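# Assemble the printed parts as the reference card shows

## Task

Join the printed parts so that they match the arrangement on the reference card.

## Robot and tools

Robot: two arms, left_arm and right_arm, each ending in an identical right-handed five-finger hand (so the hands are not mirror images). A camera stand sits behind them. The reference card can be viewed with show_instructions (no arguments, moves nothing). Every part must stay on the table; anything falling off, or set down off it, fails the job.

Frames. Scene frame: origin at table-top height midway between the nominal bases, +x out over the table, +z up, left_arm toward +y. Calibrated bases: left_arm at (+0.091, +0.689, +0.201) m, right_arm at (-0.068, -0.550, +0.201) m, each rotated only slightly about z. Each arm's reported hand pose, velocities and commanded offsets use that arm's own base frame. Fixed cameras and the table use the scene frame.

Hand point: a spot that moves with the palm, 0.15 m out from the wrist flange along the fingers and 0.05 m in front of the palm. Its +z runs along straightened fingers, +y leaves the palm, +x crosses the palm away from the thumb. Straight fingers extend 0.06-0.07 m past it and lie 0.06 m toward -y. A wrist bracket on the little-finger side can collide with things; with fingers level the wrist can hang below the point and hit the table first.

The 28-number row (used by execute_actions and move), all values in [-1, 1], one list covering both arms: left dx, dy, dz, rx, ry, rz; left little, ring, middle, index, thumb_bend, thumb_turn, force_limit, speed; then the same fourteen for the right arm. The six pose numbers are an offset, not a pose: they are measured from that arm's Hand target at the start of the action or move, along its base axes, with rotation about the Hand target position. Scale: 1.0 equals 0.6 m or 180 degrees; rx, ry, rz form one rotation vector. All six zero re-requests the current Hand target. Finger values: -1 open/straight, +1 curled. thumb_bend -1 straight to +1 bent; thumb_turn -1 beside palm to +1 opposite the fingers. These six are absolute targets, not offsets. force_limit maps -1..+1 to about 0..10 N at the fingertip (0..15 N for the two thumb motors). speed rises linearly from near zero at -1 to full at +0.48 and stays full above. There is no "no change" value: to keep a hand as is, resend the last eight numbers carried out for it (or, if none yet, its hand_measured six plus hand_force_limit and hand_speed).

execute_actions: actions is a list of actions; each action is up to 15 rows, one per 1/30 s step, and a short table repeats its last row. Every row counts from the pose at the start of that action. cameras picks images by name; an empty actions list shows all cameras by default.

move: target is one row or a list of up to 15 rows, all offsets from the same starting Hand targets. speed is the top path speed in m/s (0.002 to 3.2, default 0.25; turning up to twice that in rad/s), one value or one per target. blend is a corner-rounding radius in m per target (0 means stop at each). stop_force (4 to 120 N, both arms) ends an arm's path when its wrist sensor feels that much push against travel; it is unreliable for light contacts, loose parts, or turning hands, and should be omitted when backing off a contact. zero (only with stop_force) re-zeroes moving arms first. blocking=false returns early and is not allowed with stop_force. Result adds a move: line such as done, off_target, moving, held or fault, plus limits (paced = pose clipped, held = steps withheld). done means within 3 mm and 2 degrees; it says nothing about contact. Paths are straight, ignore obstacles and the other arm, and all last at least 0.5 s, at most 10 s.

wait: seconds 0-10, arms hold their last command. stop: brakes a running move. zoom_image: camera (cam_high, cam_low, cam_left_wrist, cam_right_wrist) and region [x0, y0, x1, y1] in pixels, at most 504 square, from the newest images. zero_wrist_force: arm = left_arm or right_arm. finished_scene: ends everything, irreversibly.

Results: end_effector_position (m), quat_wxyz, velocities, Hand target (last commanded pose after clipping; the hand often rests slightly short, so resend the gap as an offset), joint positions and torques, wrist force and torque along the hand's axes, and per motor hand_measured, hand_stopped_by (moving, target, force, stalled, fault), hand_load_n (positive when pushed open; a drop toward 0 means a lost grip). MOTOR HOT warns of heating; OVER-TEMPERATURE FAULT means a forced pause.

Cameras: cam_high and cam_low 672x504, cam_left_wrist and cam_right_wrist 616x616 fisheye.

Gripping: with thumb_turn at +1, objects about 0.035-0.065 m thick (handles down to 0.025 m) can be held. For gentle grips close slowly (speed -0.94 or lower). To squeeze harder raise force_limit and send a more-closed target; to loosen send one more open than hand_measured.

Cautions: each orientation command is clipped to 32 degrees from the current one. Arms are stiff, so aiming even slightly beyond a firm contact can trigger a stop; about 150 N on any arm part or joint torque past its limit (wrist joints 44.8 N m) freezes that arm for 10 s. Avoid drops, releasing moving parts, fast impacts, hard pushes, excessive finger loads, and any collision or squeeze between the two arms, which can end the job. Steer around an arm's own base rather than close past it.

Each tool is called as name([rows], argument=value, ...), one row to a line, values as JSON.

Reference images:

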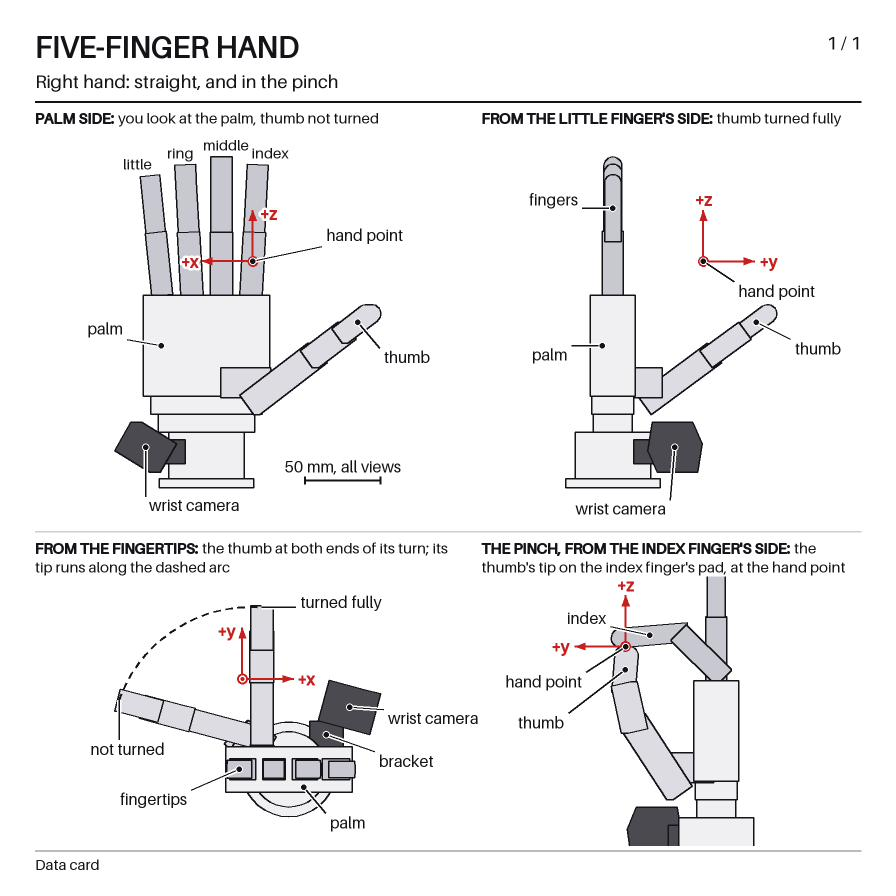

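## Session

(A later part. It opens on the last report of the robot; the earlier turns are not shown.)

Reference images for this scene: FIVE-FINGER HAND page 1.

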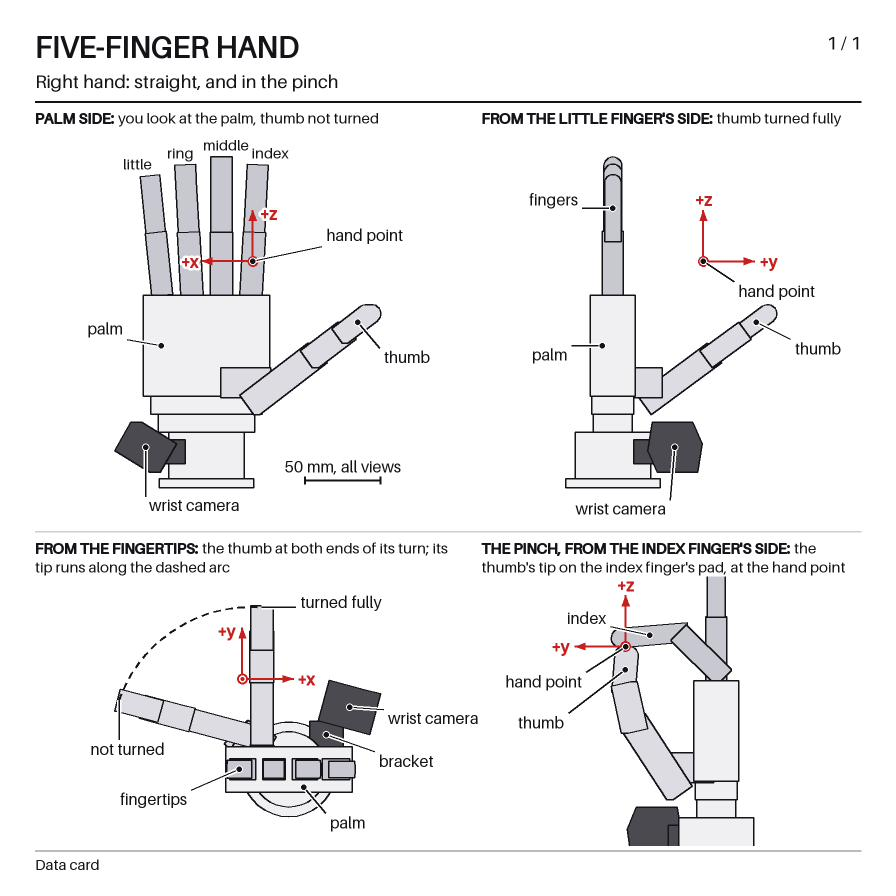

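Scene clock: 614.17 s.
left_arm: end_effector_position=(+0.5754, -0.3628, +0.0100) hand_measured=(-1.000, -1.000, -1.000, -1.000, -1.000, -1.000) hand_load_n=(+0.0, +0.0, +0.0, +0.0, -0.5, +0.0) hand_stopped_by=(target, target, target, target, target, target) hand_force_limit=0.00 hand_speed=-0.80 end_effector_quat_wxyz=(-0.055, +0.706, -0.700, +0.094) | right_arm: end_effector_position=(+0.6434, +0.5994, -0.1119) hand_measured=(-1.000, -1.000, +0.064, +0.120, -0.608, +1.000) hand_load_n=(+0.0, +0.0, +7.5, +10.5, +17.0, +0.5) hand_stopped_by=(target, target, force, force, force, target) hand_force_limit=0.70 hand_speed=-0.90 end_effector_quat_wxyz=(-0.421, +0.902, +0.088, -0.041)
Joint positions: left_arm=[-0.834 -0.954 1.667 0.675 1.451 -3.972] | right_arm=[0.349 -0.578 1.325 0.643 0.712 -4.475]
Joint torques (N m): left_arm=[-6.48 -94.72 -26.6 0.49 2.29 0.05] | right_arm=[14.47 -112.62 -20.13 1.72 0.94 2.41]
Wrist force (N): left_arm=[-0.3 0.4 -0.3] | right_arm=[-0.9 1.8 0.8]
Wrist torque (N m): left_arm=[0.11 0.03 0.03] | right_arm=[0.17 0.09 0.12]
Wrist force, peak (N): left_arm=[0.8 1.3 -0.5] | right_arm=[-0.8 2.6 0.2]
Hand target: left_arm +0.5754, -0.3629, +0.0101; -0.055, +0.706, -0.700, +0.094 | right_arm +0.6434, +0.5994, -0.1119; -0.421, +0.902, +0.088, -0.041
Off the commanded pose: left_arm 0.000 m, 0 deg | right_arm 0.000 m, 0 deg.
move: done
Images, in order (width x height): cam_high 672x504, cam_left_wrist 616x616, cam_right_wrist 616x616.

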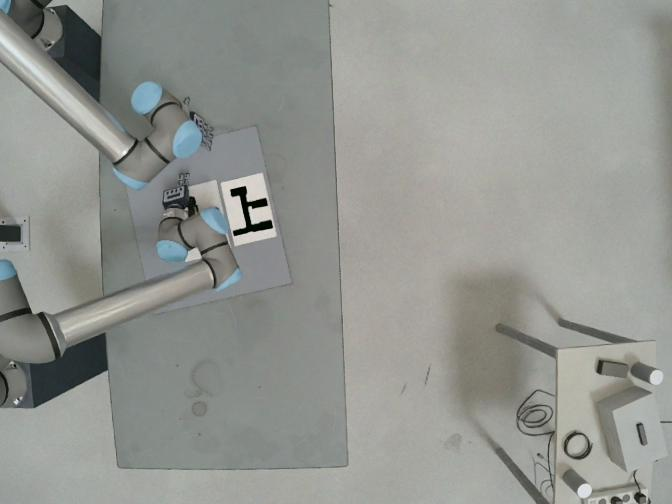

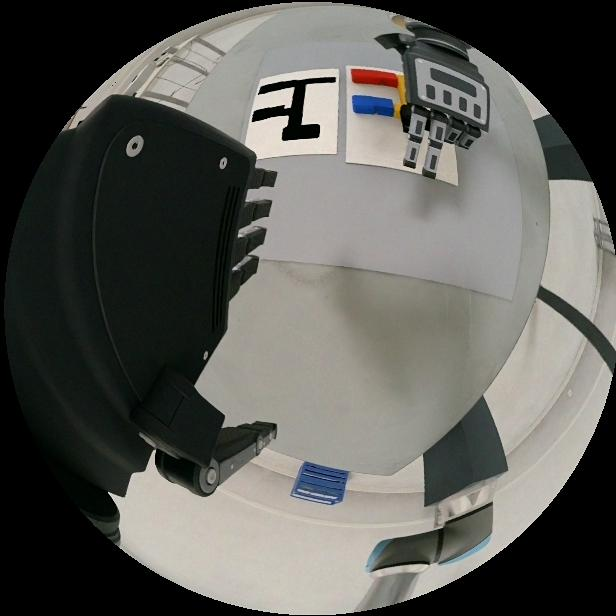

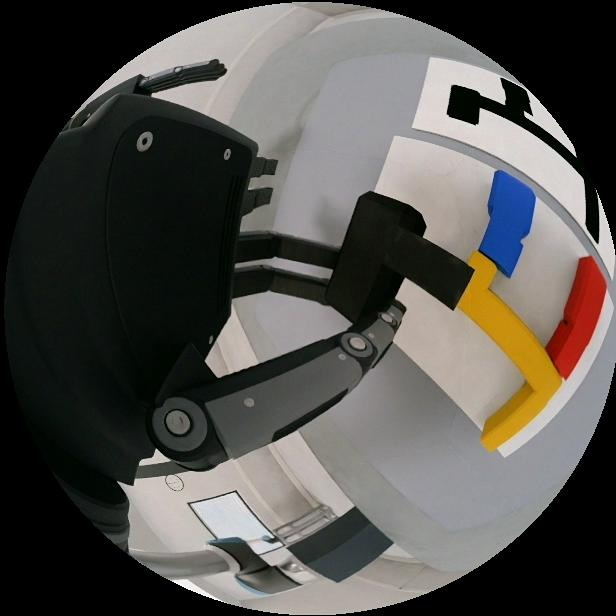

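move(target=[0,0,0,0,0,0,-1,-1,-1,-1,-1,-1,0,-0.8,0,0,-0.052,0,0,0,-1,-1,0.7,0.7,0.5,1,0.7,-0.9], speed=0.04, stop_force=5, cameras=["cam_left_wrist","cam_right_wrist"])

zoom_image(camera="cam_left_wrist", region=[340, 60, 460, 180])

zoom_image(camera="cam_right_wrist", region=[300, 180, 500, 380])

Scene clock: 621.60 s.
left_arm: end_effector_position=(+0.5754, -0.3629, +0.0101) hand_measured=(-1.000, -1.000, -1.000, -1.000, -1.000, -1.000) hand_load_n=(+0.0, +0.0, +0.0, +0.0, +0.0, +0.0) hand_stopped_by=(target, target, target, target, target, target) hand_force_limit=0.00 hand_speed=-0.80 end_effector_quat_wxyz=(-0.055, +0.706, -0.700, +0.094) | right_arm: end_effector_position=(+0.6434, +0.5994, -0.1431) hand_measured=(-1.000, -1.000, +0.064, +0.120, -0.608, +1.000) hand_load_n=(+0.0, +0.0, +6.5, +10.0, +15.5, +1.0) hand_stopped_by=(target, target, force, force, force, target) hand_force_limit=0.70 hand_speed=-0.90 end_effector_quat_wxyz=(-0.421, +0.902, +0.088, -0.041)
Joint positions: left_arm=[-0.834 -0.954 1.667 0.675 1.452 -3.973] | right_arm=[0.349 -0.542 1.319 0.613 0.712 -4.475]
Joint torques (N m): left_arm=[-9.76 -102.21 -32.66 0.67 2.06 -1.67] | right_arm=[12.49 -113.06 -18.72 7.87 0.77 0.95]
Wrist force (N): left_arm=[-0.1 0.3 -0.3] | right_arm=[-1.2 1.1 0.3]
Wrist torque (N m): left_arm=[0.09 0.01 0.03] | right_arm=[0.09 0.14 0.08]
Wrist force, peak (N): left_arm=[-0.1 0.8 -0.3] | right_arm=[-1.1 1.8 0.8]
Hand target: left_arm +0.5754, -0.3629, +0.0101; -0.055, +0.706, -0.700, +0.094 | right_arm +0.6434, +0.5994, -0.1431; -0.421, +0.902, +0.088, -0.041
Off the commanded pose: left_arm 0.000 m, 0 deg | right_arm 0.000 m, 0 deg.
move: done
Images, in order (width x height): cam_left_wrist 616x616, cam_right_wrist 616x616.

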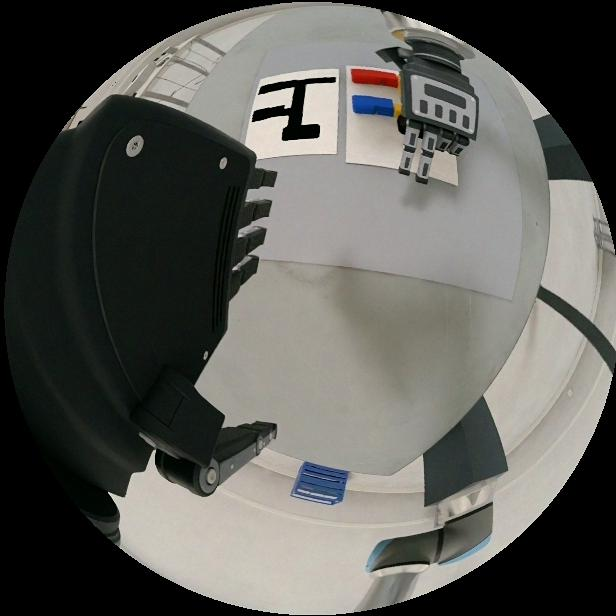

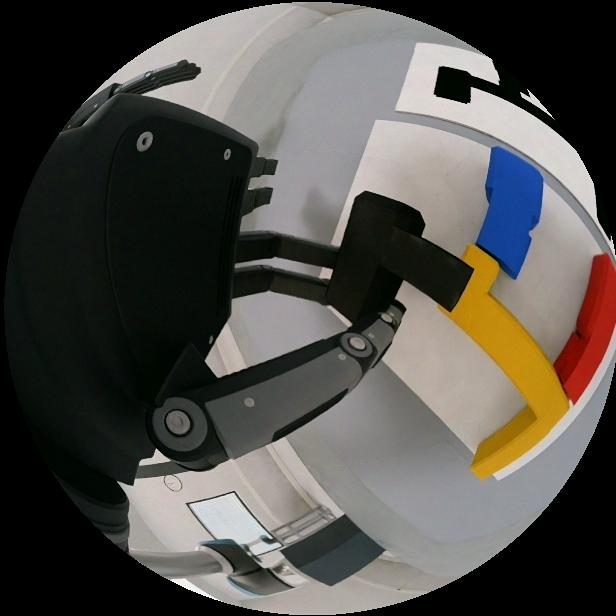

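Scaled by 4.200 from the camera's 616x616 image, which has a finer 880x880 frame.

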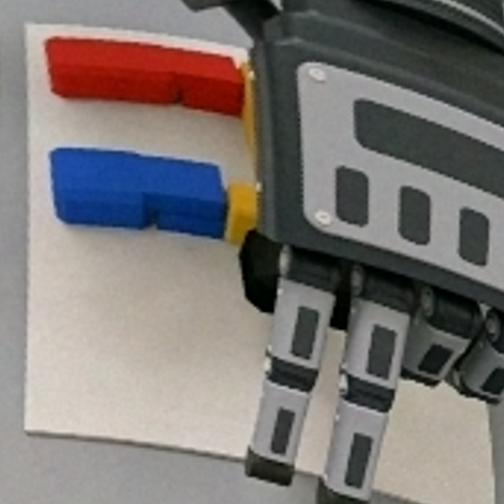

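Scaled by 2.520 from the camera's 616x616 image, which has a finer 880x880 frame.

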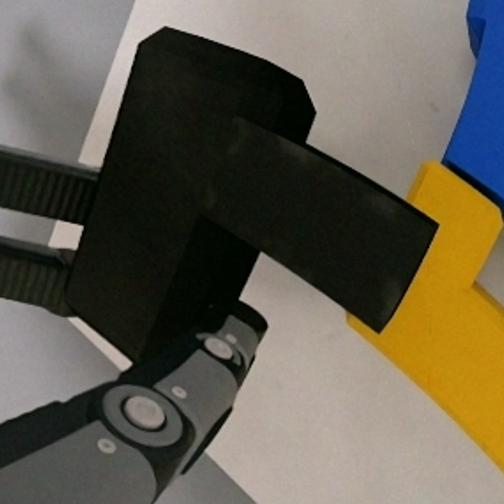

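move(target=[0,0,0,0,0,0,-1,-1,-1,-1,-1,-1,0,-0.8,-0.001,0.0049,-0.021,0,0,0,-1,-1,0.7,0.7,0.5,1,0.7,-0.9], speed=0.03, stop_force=4, cameras=["cam_left_wrist","cam_right_wrist"])

zoom_image(camera="cam_right_wrist", region=[300, 180, 500, 380])

zoom_image(camera="cam_left_wrist", region=[380, 80, 450, 150])

Scene clock: 638.87 s.
left_arm: end_effector_position=(+0.5754, -0.3629, +0.0101) hand_measured=(-1.000, -1.000, -1.000, -1.000, -1.000, -1.000) hand_load_n=(+0.0, +0.0, +0.0, +0.0, +0.0, +0.0) hand_stopped_by=(target, target, target, target, target, target) hand_force_limit=0.00 hand_speed=-0.80 end_effector_quat_wxyz=(-0.055, +0.706, -0.700, +0.094) | right_arm: end_effector_position=(+0.6428, +0.6023, -0.1557) hand_measured=(-1.000, -1.000, +0.064, +0.120, -0.608, +1.000) hand_load_n=(+0.0, +0.0, +4.5, +12.5, +13.0, +0.0) hand_stopped_by=(target, target, force, force, force, target) hand_force_limit=0.70 hand_speed=-0.90 end_effector_quat_wxyz=(-0.421, +0.902, +0.088, -0.041)
Joint positions: left_arm=[-0.834 -0.954 1.667 0.675 1.452 -3.973] | right_arm=[0.353 -0.527 1.313 0.6 0.713 -4.47]
Joint torques (N m): left_arm=[-8.2 -101.93 -28.18 0.53 1.84 -0.98] | right_arm=[-12.45 -111.49 -18.18 7.7 0.4 -2.86]
Wrist force (N): left_arm=[-0.1 0.4 -0.2] | right_arm=[-1.3 -0.6 1.2]
Wrist torque (N m): left_arm=[0.10 0.01 0.04] | right_arm=[0.00 0.08 -0.25]
Wrist force, peak (N): left_arm=[-0.3 0.9 -0.4] | right_arm=[-1.0 1.7 0.6]
Hand target: left_arm +0.5754, -0.3629, +0.0101; -0.055, +0.706, -0.700, +0.094 | right_arm +0.6428, +0.6023, -0.1557; -0.421, +0.902, +0.088, -0.041
Off the commanded pose: left_arm 0.000 m, 0 deg | right_arm 0.000 m, 0 deg.
move: done
Images, in order (width x height): cam_left_wrist 616x616, cam_right_wrist 616x616.

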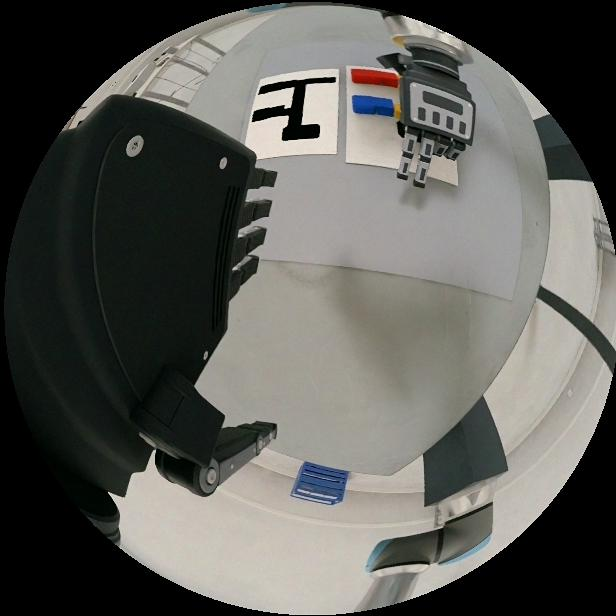

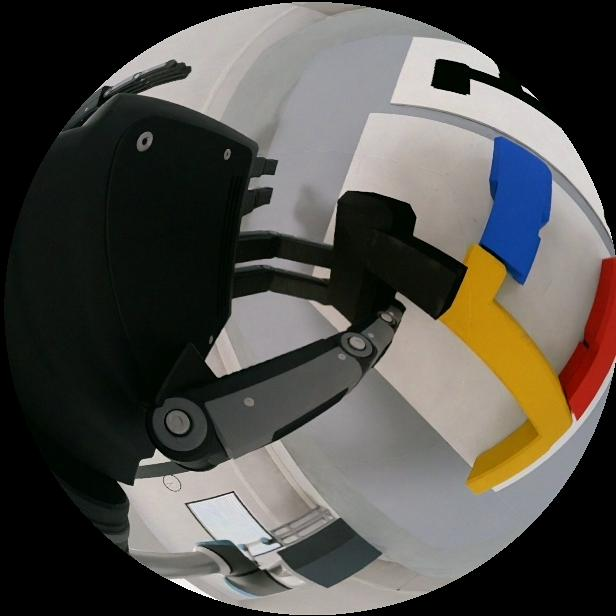

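Scaled by 2.520 from the camera's 616x616 image, which has a finer 880x880 frame.

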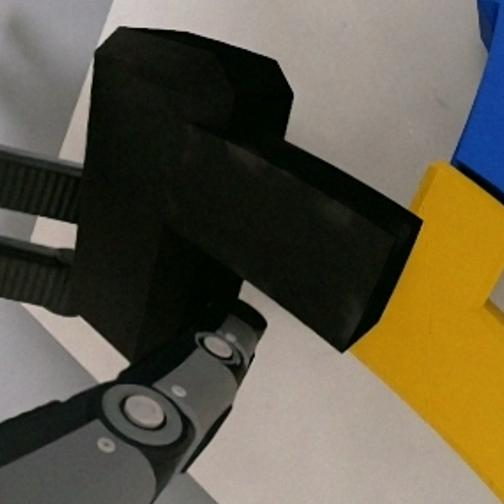

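Scaled by 7.200 from the camera's 616x616 image, which has a finer 880x880 frame.

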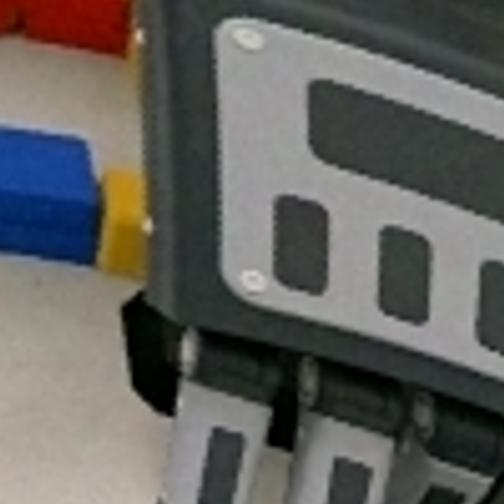

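move(target=[0,0,0,0,0,0,-1,-1,-1,-1,-1,-1,0,-0.8,0,0,0.04,0,0,0,-1,-1,0.7,0.7,0.5,1,0.7,-0.9], speed=0.04, cameras=["cam_left_wrist","cam_right_wrist","cam_low"])

zoom_image(camera="cam_right_wrist", region=[300, 180, 500, 380])

zoom_image(camera="cam_low", region=[240, 190, 400, 310])

Scene clock: 646.87 s.
left_arm: end_effector_position=(+0.5754, -0.3629, +0.0101) hand_measured=(-1.000, -1.000, -1.000, -1.000, -1.000, -1.000) hand_load_n=(+0.0, +0.0, +0.0, +0.0, -0.5, +0.0) hand_stopped_by=(target, target, target, target, target, target) hand_force_limit=0.00 hand_speed=-0.80 end_effector_quat_wxyz=(-0.055, +0.706, -0.700, +0.094) | right_arm: end_effector_position=(+0.6428, +0.6023, -0.1314) hand_measured=(-1.000, -1.000, +0.064, +0.120, -0.608, +1.000) hand_load_n=(-0.5, +0.0, +3.5, +10.5, +14.5, +0.5) hand_stopped_by=(target, target, force, force, force, target) hand_force_limit=0.70 hand_speed=-0.90 end_effector_quat_wxyz=(-0.421, +0.902, +0.088, -0.041)
Joint positions: left_arm=[-0.834 -0.954 1.667 0.675 1.452 -3.973] | right_arm=[0.353 -0.555 1.319 0.622 0.713 -4.47]
Joint torques (N m): left_arm=[-9.33 -100.48 -24.29 0.48 2.16 0.09] | right_arm=[-10.97 -81.34 -24.22 0.81 -2.09 -1.73]
Wrist force (N): left_arm=[-0.2 0.6 -0.3] | right_arm=[-1.1 1.5 0.9]
Wrist torque (N m): left_arm=[0.14 0.03 0.03] | right_arm=[0.11 0.11 -0.17]
Wrist force, peak (N): left_arm=[-0.2 0.9 -0.3] | right_arm=[-1.2 1.6 0.9]
Hand target: left_arm +0.5754, -0.3629, +0.0101; -0.055, +0.706, -0.700, +0.094 | right_arm +0.6428, +0.6023, -0.1317; -0.421, +0.902, +0.088, -0.041
Off the commanded pose: left_arm 0.000 m, 0 deg | right_arm 0.000 m, 0 deg.
move: done
Images, in order (width x height): cam_low 672x504, cam_left_wrist 616x616, cam_right_wrist 616x616.

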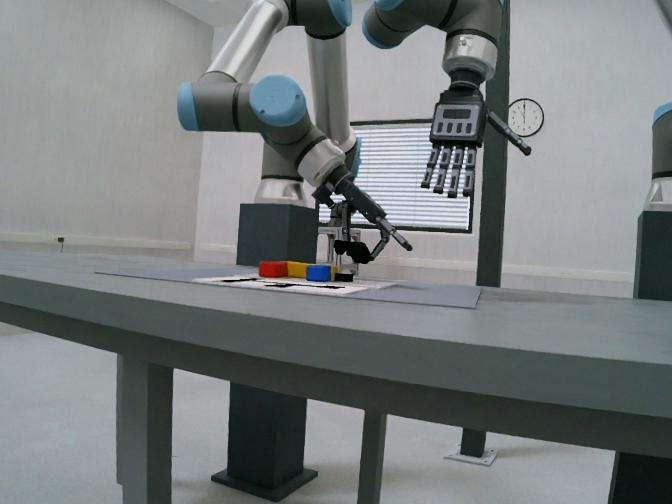

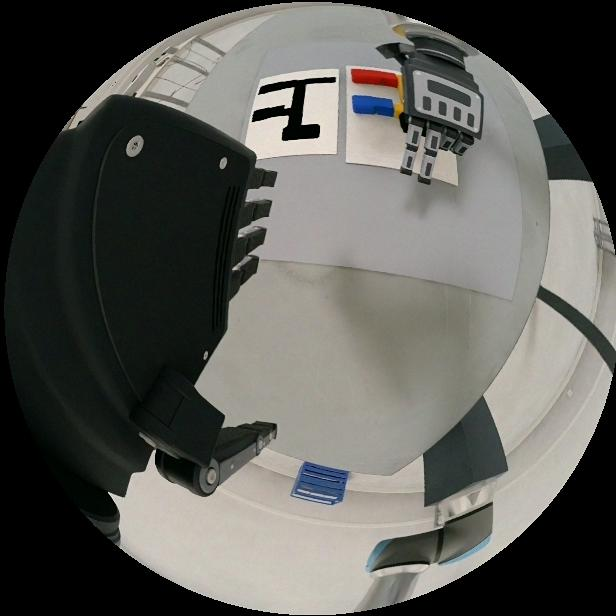

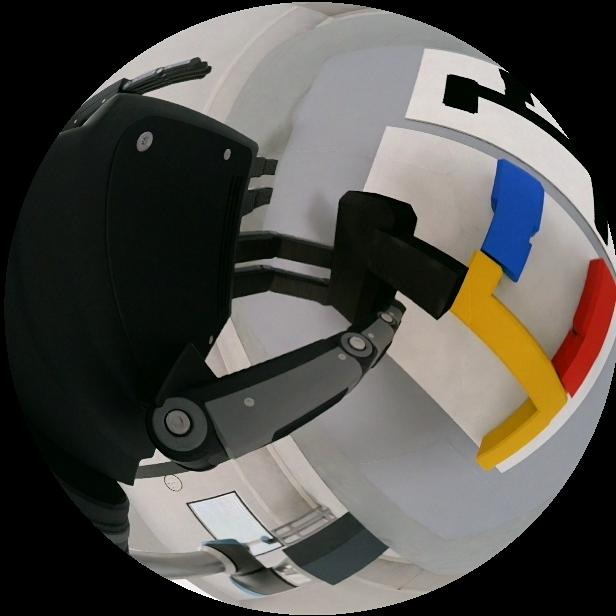

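Scaled by 2.520 from the camera's 616x616 image, which has a finer 880x880 frame.

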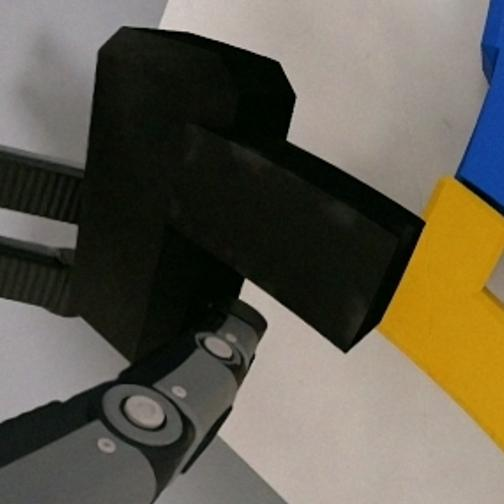

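Scaled by 3.150 from the camera's 672x504 image, which has a finer 960x720 frame.

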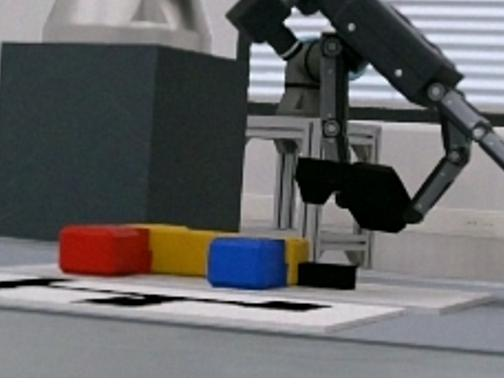

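zoom_image(camera="cam_low", region=[320, 220, 380, 270])

Scaled by 8.400 from the camera's 672x504 image, which has a finer 960x720 frame.

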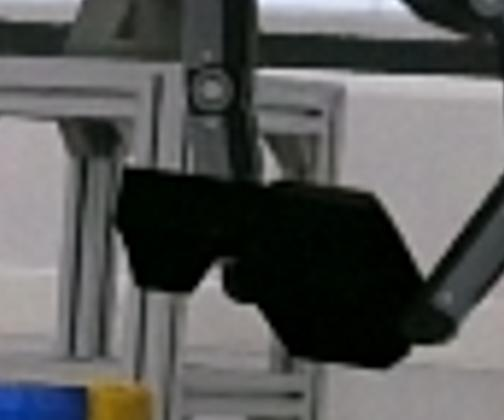

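move([
  [-0.51,0.187,0.197,0,0,-0.328,-1,-1,-1,-1,-1,-1,0,-0.8,0,0,0,0,0,0,-1,-1,0.7,0.7,0.5,1,0.7,-0.9],
  [-0.51,0.187,0.197,0,0,-0.328,-1,-1,-1,-1,-1,-1,0,-0.8,-0.036,0.163,0,0,0,0,-1,-1,0.7,0.7,0.5,1,0.7,-0.9],
], speed=0.2)

move(target=[0,0,0,0,0,0,-1,-1,-1,-1,-1,-1,0,-0.8,0,0,-0.069,0,0,0,-1,-1,0.7,0.7,0.5,1,0.7,-0.9], speed=0.015, stop_force=20, cameras=["cam_right_wrist","cam_low"])

zoom_image(camera="cam_low", region=[340, 190, 460, 310])

Scene clock: 678.57 s.
left_arm: end_effector_position=(+0.2694, -0.2507, +0.1283) hand_measured=(-1.000, -1.000, -1.000, -1.000, -1.000, -1.000) hand_load_n=(+0.0, +0.0, +0.0, +0.0, +0.0, +0.0) hand_stopped_by=(target, target, target, target, target, target) hand_force_limit=0.00 hand_speed=-0.80 end_effector_quat_wxyz=(+0.002, -0.269, +0.957, -0.109) | right_arm: end_effector_position=(+0.6212, +0.7001, -0.1318) hand_measured=(-1.000, -1.000, +0.064, +0.120, -0.608, +1.000) hand_load_n=(+0.0, +0.0, +3.5, +11.0, +14.0, +0.0) hand_stopped_by=(target, target, force, force, force, target) hand_force_limit=0.70 hand_speed=-0.90 end_effector_quat_wxyz=(-0.421, +0.902, +0.088, -0.041)
Joint positions: left_arm=[-1.287 -1.572 2.263 0.662 1.57 -3.406] | right_arm=[0.471 -0.526 1.219 0.564 0.742 -4.298]
Joint torques (N m): left_arm=[-5.08 -16.43 -39.45 0.26 -2.28 2.03] | right_arm=[2.31 -115.07 -27.48 7.72 -3.55 -0.45]
Wrist force (N): left_arm=[-0.2 0.4 -0.3] | right_arm=[-0.3 1.7 0.6]
Wrist torque (N m): left_arm=[0.10 0.01 -0.27] | right_arm=[0.20 0.04 -0.09]
Wrist force, peak (N): left_arm=[0.9 1.4 -1.2] | right_arm=[-0.6 3.2 -1.0]
Hand target: left_arm +0.2694, -0.2507, +0.1283; +0.002, -0.269, +0.957, -0.109 | right_arm +0.6212, +0.7001, -0.1317; -0.421, +0.902, +0.088, -0.041
Off the commanded pose: left_arm 0.000 m, 0 deg | right_arm 0.000 m, 0 deg.
move: done

Scene clock: 681.93 s.
left_arm: end_effector_position=(+0.2694, -0.2507, +0.1283) hand_measured=(-1.000, -1.000, -1.000, -1.000, -1.000, -1.000) hand_load_n=(+0.0, -0.5, +0.0, +0.0, +0.0, +0.0) hand_stopped_by=(target, target, target, target, target, target) hand_force_limit=0.00 hand_speed=-0.80 end_effector_quat_wxyz=(+0.002, -0.269, +0.957, -0.109) | right_arm: end_effector_position=(+0.6213, +0.7001, -0.1731) hand_measured=(-1.000, -1.000, +0.064, +0.120, -0.608, +1.000) hand_load_n=(+0.0, +0.0, +4.5, +8.5, +15.0, -1.5) hand_stopped_by=(target, target, force, force, force, target) hand_force_limit=0.70 hand_speed=-0.90 end_effector_quat_wxyz=(-0.421, +0.902, +0.088, -0.041)
Joint positions: left_arm=[-1.287 -1.572 2.263 0.662 1.57 -3.406] | right_arm=[0.471 -0.479 1.209 0.527 0.742 -4.298]
Joint torques (N m): left_arm=[-4.66 -13.61 -39.47 0.45 -1.75 2.15] | right_arm=[9.17 -109.82 -18.54 5.26 -1 2.49]
Wrist force (N): left_arm=[0.0 0.5 -0.2] | right_arm=[2.5 -4.7 -4.8]
Wrist torque (N m): left_arm=[0.10 -0.01 -0.26] | right_arm=[0.02 0.09 -0.22]
Wrist force, peak (N): left_arm=[-0.2 0.7 -0.3] | right_arm=[2.8 -4.9 -5.2]
Hand target: left_arm +0.2694, -0.2507, +0.1283; +0.002, -0.269, +0.957, -0.109 | right_arm +0.6212, +0.7001, -0.1731; -0.421, +0.902, +0.088, -0.041
Off the commanded pose: left_arm 0.000 m, 0 deg | right_arm 0.000 m, 0 deg.
move: done
Images, in order (width x height): cam_low 672x504, cam_right_wrist 616x616.

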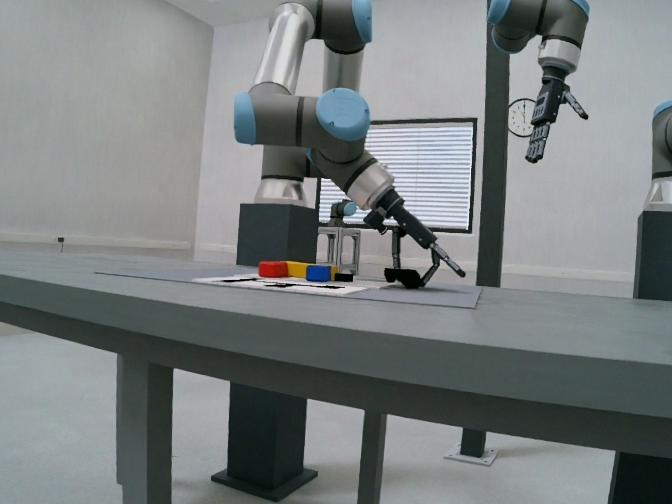

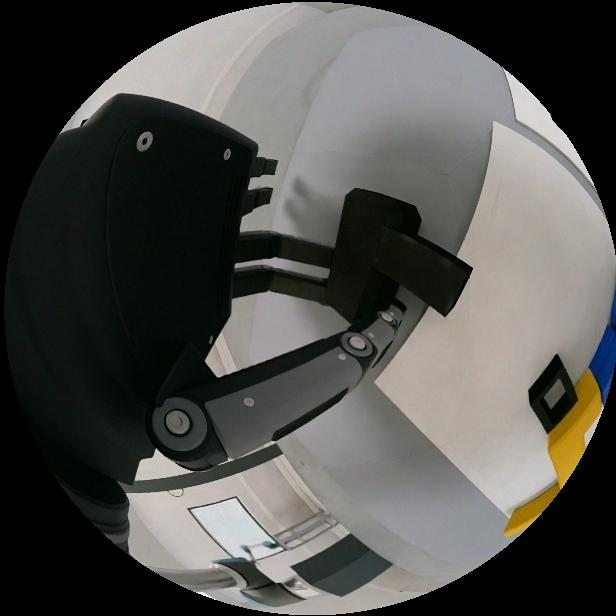

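Scaled by 4.200 from the camera's 672x504 image, which has a finer 960x720 frame.

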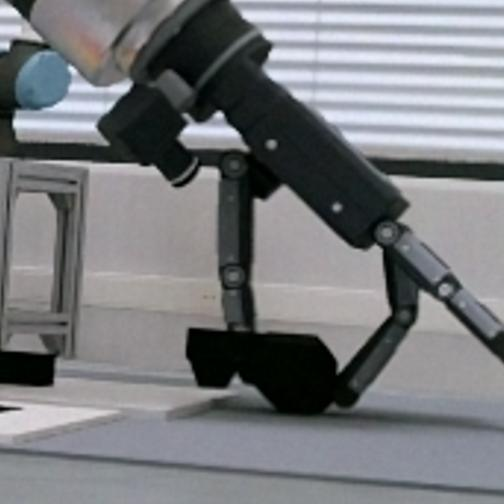

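move([
  [0,0,0,0,0,0,-1,-1,-1,-1,-1,-1,0,-0.8,0,0,0.002,0,0,0,-1,-1,-0.2,-0.2,-0.9,1,0.7,-0.9],
  [0,0,0,0,0,0,-1,-1,-1,-1,-1,-1,0,-0.8,0,0,0.25,0,0,0,-1,-1,-0.5,-0.5,-0.9,1,0.7,-0.9],
  [0,0,0,0,0,0,-1,-1,-1,-1,-1,-1,0,-0.8,-0.4,-0.3,0.4,0,0,0,-1,-1,-0.5,-0.5,-0.9,1,0.7,-0.9],
], speed=[0.05,0.08,0.3], cameras=["cam_high","cam_low"])

zoom_image(camera="cam_high", region=[160, 140, 250, 230])

Scene clock: 695.03 s.
left_arm: end_effector_position=(+0.2694, -0.2507, +0.1283) hand_measured=(-1.000, -1.000, -1.000, -1.000, -1.000, -1.000) hand_load_n=(+0.0, +0.0, +0.0, +0.0, -0.5, +0.0) hand_stopped_by=(target, target, target, target, target, target) hand_force_limit=0.00 hand_speed=-0.80 end_effector_quat_wxyz=(+0.002, -0.269, +0.957, -0.109) | right_arm: end_effector_position=(+0.3814, +0.5202, +0.0669) hand_measured=(-1.000, -1.000, -0.500, -0.500, -0.900, +1.000) hand_load_n=(+0.0, +0.0, +0.0, +0.0, +0.0, +0.0) hand_stopped_by=(target, target, target, target, target, target) hand_force_limit=0.70 hand_speed=-0.90 end_effector_quat_wxyz=(-0.421, +0.902, +0.088, -0.041)
Joint positions: left_arm=[-1.287 -1.572 2.263 0.662 1.57 -3.406] | right_arm=[0.377 -1.107 1.928 0.536 0.718 -4.433]
Joint torques (N m): left_arm=[-4.01 -13.13 -39.65 0.2 -0.68 1.68] | right_arm=[14.61 -74.31 -16.31 7.9 0.47 2.34]
Wrist force (N): left_arm=[0.0 0.3 -0.1] | right_arm=[-0.2 1.6 0.7]
Wrist torque (N m): left_arm=[0.06 -0.02 -0.27] | right_arm=[0.14 0.08 0.15]
Wrist force, peak (N): left_arm=[0.0 0.8 -0.4] | right_arm=[2.4 -4.2 -5.2]
Hand target: left_arm +0.2694, -0.2507, +0.1283; +0.002, -0.269, +0.957, -0.109 | right_arm +0.3812, +0.5201, +0.0669; -0.421, +0.902, +0.088, -0.041
Off the commanded pose: left_arm 0.000 m, 0 deg | right_arm 0.000 m, 0 deg.
move: done
Images, in order (width x height): cam_high 672x504, cam_low 672x504.

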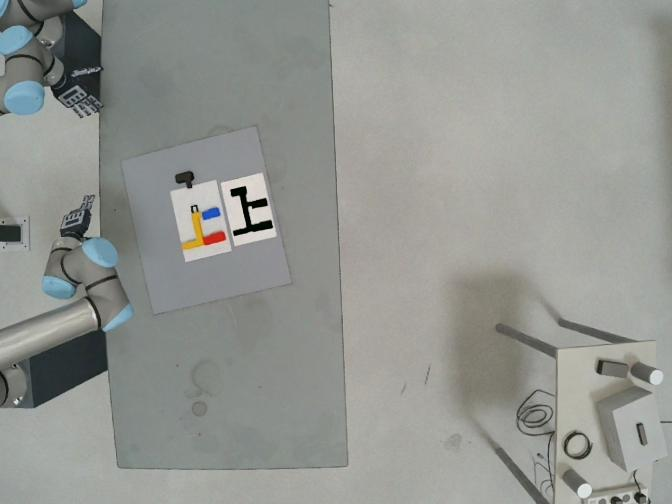

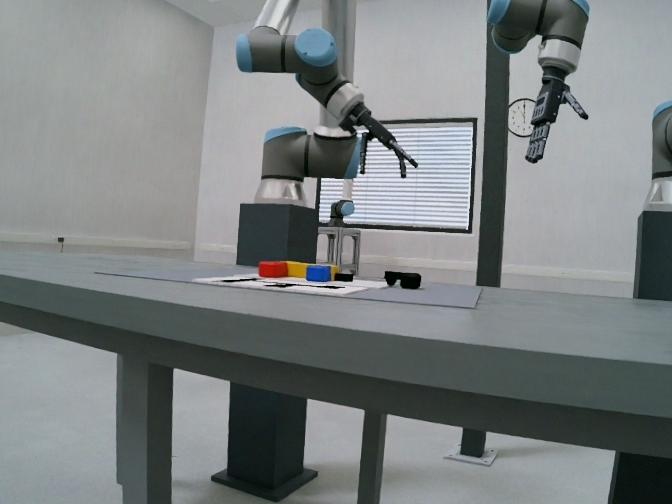

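Scaled by 5.600 from the camera's 672x504 image, which has a finer 960x720 frame.

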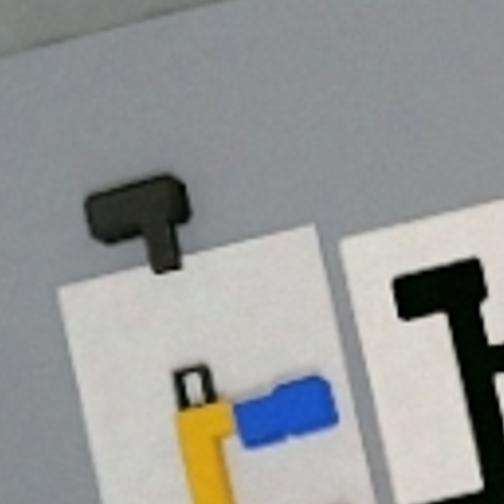

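move([
  [0,0,0,0,0,0,-1,-1,-1,-1,-1,-1,0,-0.8,0.4065,0.3013,0,0,0,0,-1,-1,-0.5,-0.5,-0.9,1,0.7,-0.9],
  [0,0,0,0,0,0,-1,-1,-1,-1,-1,-1,0,-0.8,0.4065,0.3013,-0.34,0,0,0,-1,-1,-0.5,-0.5,-0.9,1,0.7,-0.9],
], speed=[0.25,0.12], cameras=["cam_right_wrist"])

move(target=[0,0,0,0,0,0,-1,-1,-1,-1,-1,-1,0,-0.8,0,0,-0.058,0,0,0,-1,-1,-0.5,-0.5,-0.9,1,0.7,-0.9], speed=0.03, stop_force=4, cameras=["cam_right_wrist"])

move(target=[0,0,0,0,0,0,-1,-1,-1,-1,-1,-1,0,-0.8,0,0,0,0,0,0,-1,-1,0.5,0.5,0.35,1,-0.2,-0.9], cameras=["cam_right_wrist"])

zoom_image(camera="cam_right_wrist", region=[250, 160, 450, 360])

Scene clock: 711.87 s.
left_arm: end_effector_position=(+0.2694, -0.2507, +0.1283) hand_measured=(-1.000, -1.000, -1.000, -1.000, -1.000, -1.000) hand_load_n=(+0.0, +0.0, +0.0, +0.0, +0.0, +0.0) hand_stopped_by=(target, target, target, target, target, target) hand_force_limit=0.00 hand_speed=-0.80 end_effector_quat_wxyz=(+0.002, -0.269, +0.957, -0.109) | right_arm: end_effector_position=(+0.6253, +0.7009, -0.1371) hand_measured=(-1.000, -1.000, -0.500, -0.500, -0.900, +1.000) hand_load_n=(+0.0, +0.0, +0.0, +0.0, +0.0, +0.0) hand_stopped_by=(target, target, target, target, target, target) hand_force_limit=0.70 hand_speed=-0.90 end_effector_quat_wxyz=(-0.421, +0.902, +0.088, -0.041)
Joint positions: left_arm=[-1.287 -1.572 2.263 0.662 1.57 -3.406] | right_arm=[0.469 -0.515 1.207 0.566 0.742 -4.3]
Joint torques (N m): left_arm=[-4.86 -13.65 -38.92 0.71 -0.54 1.68] | right_arm=[-9.51 -118.76 -25.43 7.51 -2.97 2.36]
Wrist force (N): left_arm=[-0.1 0.4 0.2] | right_arm=[0.0 1.7 0.7]
Wrist torque (N m): left_arm=[0.07 0.00 -0.27] | right_arm=[0.18 -0.01 -0.09]
Wrist force, peak (N): left_arm=[-0.1 0.7 -0.5] | right_arm=[-2.5 2.2 0.1]
Hand target: left_arm +0.2694, -0.2507, +0.1283; +0.002, -0.269, +0.957, -0.109 | right_arm +0.6251, +0.7009, -0.1371; -0.421, +0.902, +0.088, -0.041
Off the commanded pose: left_arm 0.000 m, 0 deg | right_arm 0.000 m, 0 deg.
move: done
Images, in order (width x height): cam_right_wrist 616x616.

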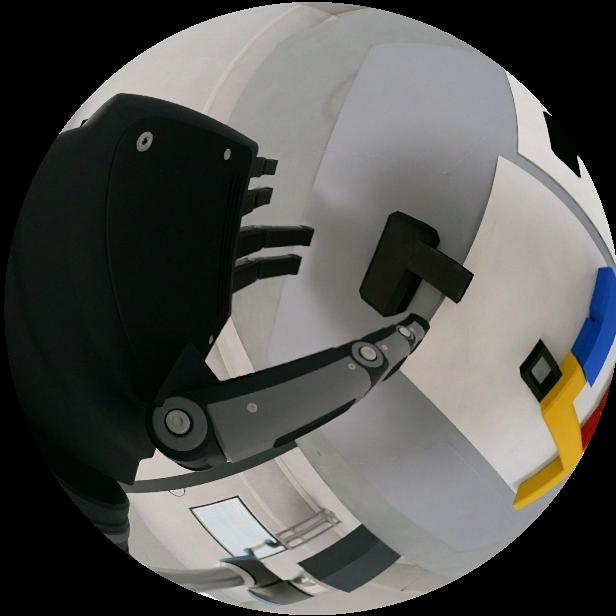

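Scene clock: 714.17 s.
left_arm: end_effector_position=(+0.2694, -0.2507, +0.1283) hand_measured=(-1.000, -1.000, -1.000, -1.000, -1.000, -1.000) hand_load_n=(+0.0, +0.0, +0.0, +0.0, +0.0, +0.0) hand_stopped_by=(target, target, target, target, target, target) hand_force_limit=0.00 hand_speed=-0.80 end_effector_quat_wxyz=(+0.002, -0.269, +0.957, -0.109) | right_arm: end_effector_position=(+0.6251, +0.7009, -0.1719) hand_measured=(-1.000, -1.000, -0.500, -0.500, -0.900, +1.000) hand_load_n=(+0.0, +0.0, +0.0, +0.0, +0.0, +0.0) hand_stopped_by=(target, target, target, target, target, target) hand_force_limit=0.70 hand_speed=-0.90 end_effector_quat_wxyz=(-0.421, +0.902, +0.088, -0.041)
Joint positions: left_arm=[-1.287 -1.572 2.263 0.662 1.57 -3.406] | right_arm=[0.469 -0.475 1.198 0.535 0.742 -4.3]
Joint torques (N m): left_arm=[-5.76 -14.22 -38.81 0.54 -0.37 1.53] | right_arm=[9.66 -118.65 -20.73 7.35 -1.7 -1.76]
Wrist force (N): left_arm=[-0.3 0.3 -0.2] | right_arm=[0.4 1.5 0.6]
Wrist torque (N m): left_arm=[0.06 0.03 -0.29] | right_arm=[0.17 -0.05 -0.08]
Wrist force, peak (N): left_arm=[-0.5 0.6 -0.4] | right_arm=[-0.2 1.8 1.1]
Hand target: left_arm +0.2694, -0.2507, +0.1283; +0.002, -0.269, +0.957, -0.109 | right_arm +0.6251, +0.7009, -0.1719; -0.421, +0.902, +0.088, -0.041
Off the commanded pose: left_arm 0.000 m, 0 deg | right_arm 0.000 m, 0 deg.
move: done
Images, in order (width x height): cam_right_wrist 616x616.

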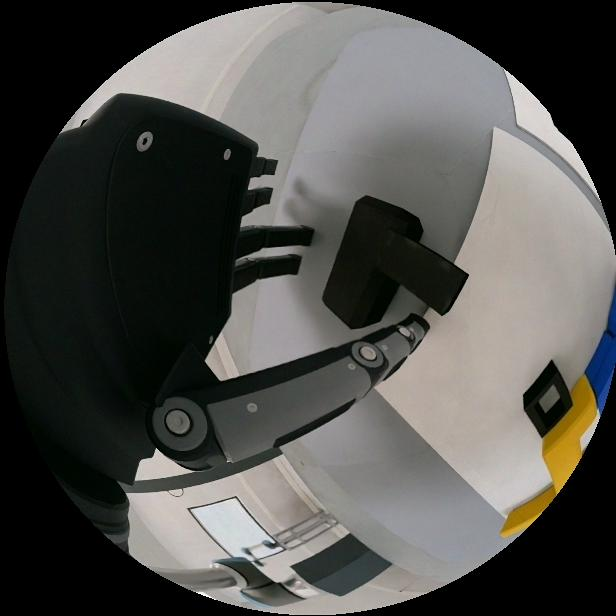

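Scene clock: 716.60 s.
left_arm: end_effector_position=(+0.2694, -0.2507, +0.1283) hand_measured=(-1.000, -1.000, -1.000, -1.000, -1.000, -1.000) hand_load_n=(+0.0, -0.5, +0.0, +0.0, +0.0, +0.0) hand_stopped_by=(target, target, target, target, target, target) hand_force_limit=0.00 hand_speed=-0.80 end_effector_quat_wxyz=(+0.002, -0.269, +0.957, -0.109) | right_arm: end_effector_position=(+0.6251, +0.7009, -0.1719) hand_measured=(-1.000, -1.000, +0.056, +0.104, -0.612, +1.000) hand_load_n=(+0.0, +0.0, +3.0, +7.5, +8.5, +0.0) hand_stopped_by=(target, target, force, force, force, target) hand_force_limit=-0.20 hand_speed=-0.90 end_effector_quat_wxyz=(-0.421, +0.902, +0.088, -0.041)
Joint positions: left_arm=[-1.287 -1.572 2.263 0.662 1.57 -3.406] | right_arm=[0.469 -0.475 1.198 0.535 0.742 -4.3]
Joint torques (N m): left_arm=[-3.66 -13.24 -38.69 0.83 -0.03 1.58] | right_arm=[9.64 -102.45 -21.57 7.32 -0.35 -2.8]
Wrist force (N): left_arm=[-0.1 0.6 -0.3] | right_arm=[-0.6 0.4 -0.1]
Wrist torque (N m): left_arm=[0.12 0.01 -0.27] | right_arm=[0.08 0.09 -0.15]
Wrist force, peak (N): left_arm=[-0.3 0.6 -0.4] | right_arm=[0.0 -2.4 0.4]
Hand target: left_arm +0.2694, -0.2507, +0.1283; +0.002, -0.269, +0.957, -0.109 | right_arm +0.6251, +0.7009, -0.1719; -0.421, +0.902, +0.088, -0.041
Off the commanded pose: left_arm 0.000 m, 0 deg | right_arm 0.000 m, 0 deg.
move: done
Images, in order (width x height): cam_right_wrist 616x616.

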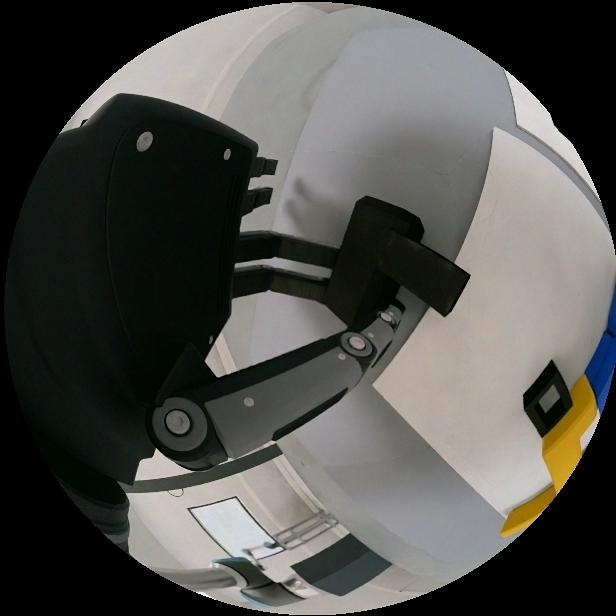

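Scaled by 2.520 from the camera's 616x616 image, which has a finer 880x880 frame.

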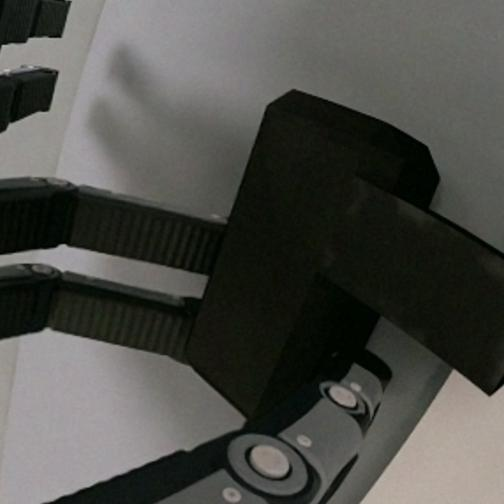

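move([
  [0,0,0,0,0,0,-1,-1,-1,-1,-1,-1,0,-0.8,0,0,0,0,0,0,-1,-1,0.7,0.7,0.5,1,0.7,-0.9],
  [0,0,0,0,0,0,-1,-1,-1,-1,-1,-1,0,-0.8,0,0,0.075,0,0,0,-1,-1,0.7,0.7,0.5,1,0.7,-0.9],
  [0,0,0,0,0,0,-1,-1,-1,-1,-1,-1,0,-0.8,0.0225,-0.147,0.075,0,0,0,-1,-1,0.7,0.7,0.5,1,0.7,-0.9],
  [0.51,-0.187,-0.197,0,0,0.328,-1,-1,-1,-1,-1,-1,0,-0.8,0.0225,-0.147,0.045,0,0,0,-1,-1,0.7,0.7,0.5,1,0.7,-0.9],
], speed=[0.06,0.06,0.1,0.2], cameras=["cam_right_wrist","cam_left_wrist","cam_low"])

zoom_image(camera="cam_right_wrist", region=[300, 180, 500, 380])

zoom_image(camera="cam_low", region=[300, 210, 400, 300])

Scene clock: 729.17 s.
left_arm: end_effector_position=(+0.5754, -0.3628, +0.0100) hand_measured=(-1.000, -1.000, -1.000, -1.000, -1.000, -1.000) hand_load_n=(+0.0, +0.0, +0.0, +0.0, -0.5, +0.0) hand_stopped_by=(target, target, target, target, target, target) hand_force_limit=0.00 hand_speed=-0.80 end_effector_quat_wxyz=(-0.055, +0.706, -0.700, +0.094) | right_arm: end_effector_position=(+0.6386, +0.6127, -0.1449) hand_measured=(-1.000, -1.000, +0.072, +0.110, -0.612, +1.000) hand_load_n=(+0.0, +0.0, +9.0, +5.5, +14.0, +1.0) hand_stopped_by=(target, target, force, force, force, target) hand_force_limit=0.70 hand_speed=-0.90 end_effector_quat_wxyz=(-0.421, +0.902, +0.088, -0.041)
Joint positions: left_arm=[-0.834 -0.954 1.667 0.675 1.451 -3.972] | right_arm=[0.367 -0.539 1.311 0.598 0.715 -4.449]
Joint torques (N m): left_arm=[-3.03 -91.81 -29.68 0.45 2.05 -0.6] | right_arm=[15.03 -94.34 -31.51 0.58 0.94 2.25]
Wrist force (N): left_arm=[0.0 0.3 -0.3] | right_arm=[-0.9 1.8 0.7]
Wrist torque (N m): left_arm=[0.10 0.00 0.04] | right_arm=[0.15 0.08 0.12]
Wrist force, peak (N): left_arm=[1.1 1.5 -1.0] | right_arm=[-0.6 2.4 -0.2]
Hand target: left_arm +0.5754, -0.3629, +0.0101; -0.055, +0.706, -0.700, +0.094 | right_arm +0.6386, +0.6127, -0.1449; -0.421, +0.902, +0.088, -0.041
Off the commanded pose: left_arm 0.000 m, 0 deg | right_arm 0.000 m, 0 deg.
move: done
Images, in order (width x height): cam_low 672x504, cam_left_wrist 616x616, cam_right_wrist 616x616.

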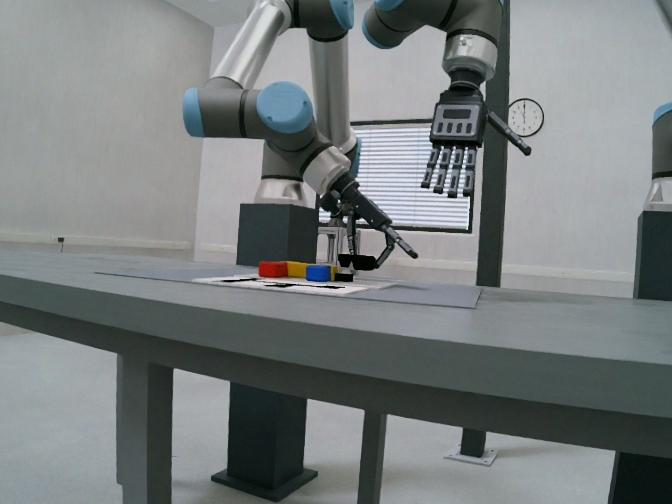

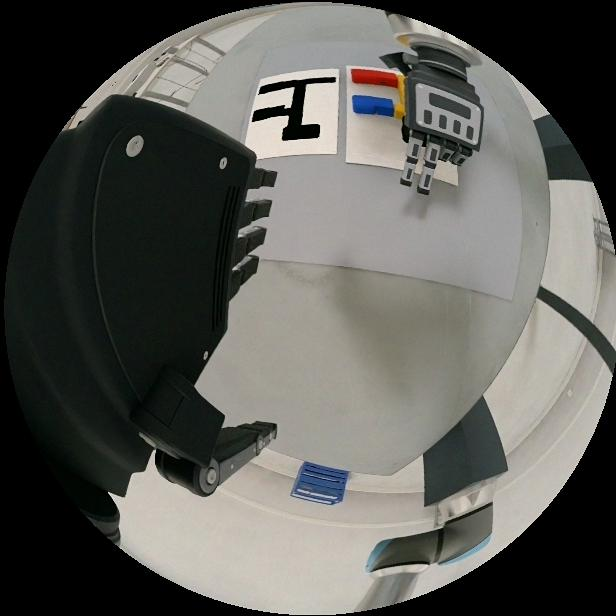

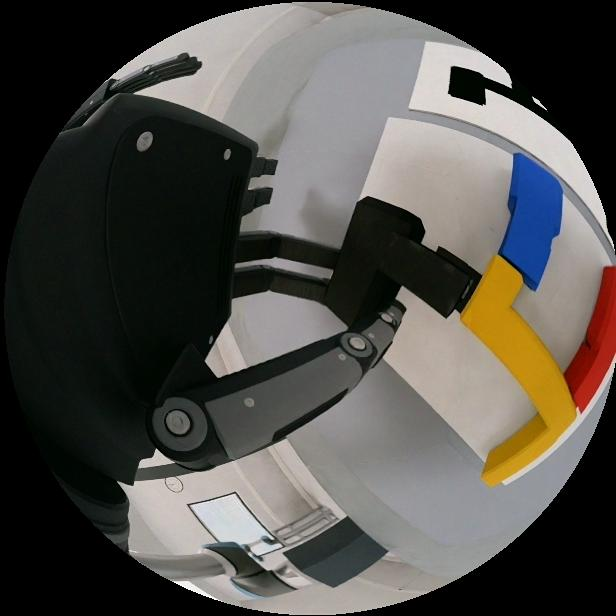

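Scaled by 2.520 from the camera's 616x616 image, which has a finer 880x880 frame.

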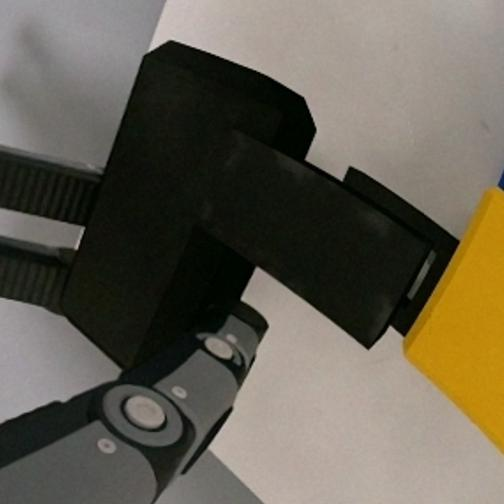

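Scaled by 5.040 from the camera's 672x504 image, which has a finer 960x720 frame.

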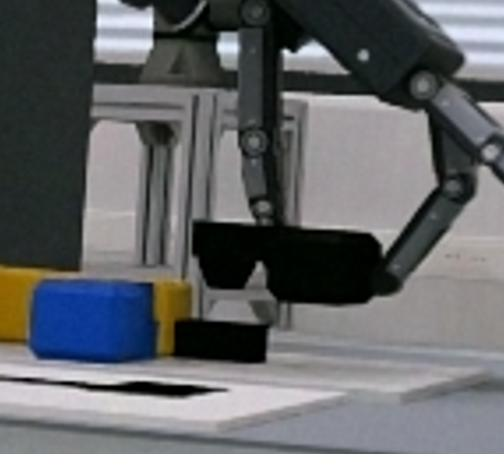

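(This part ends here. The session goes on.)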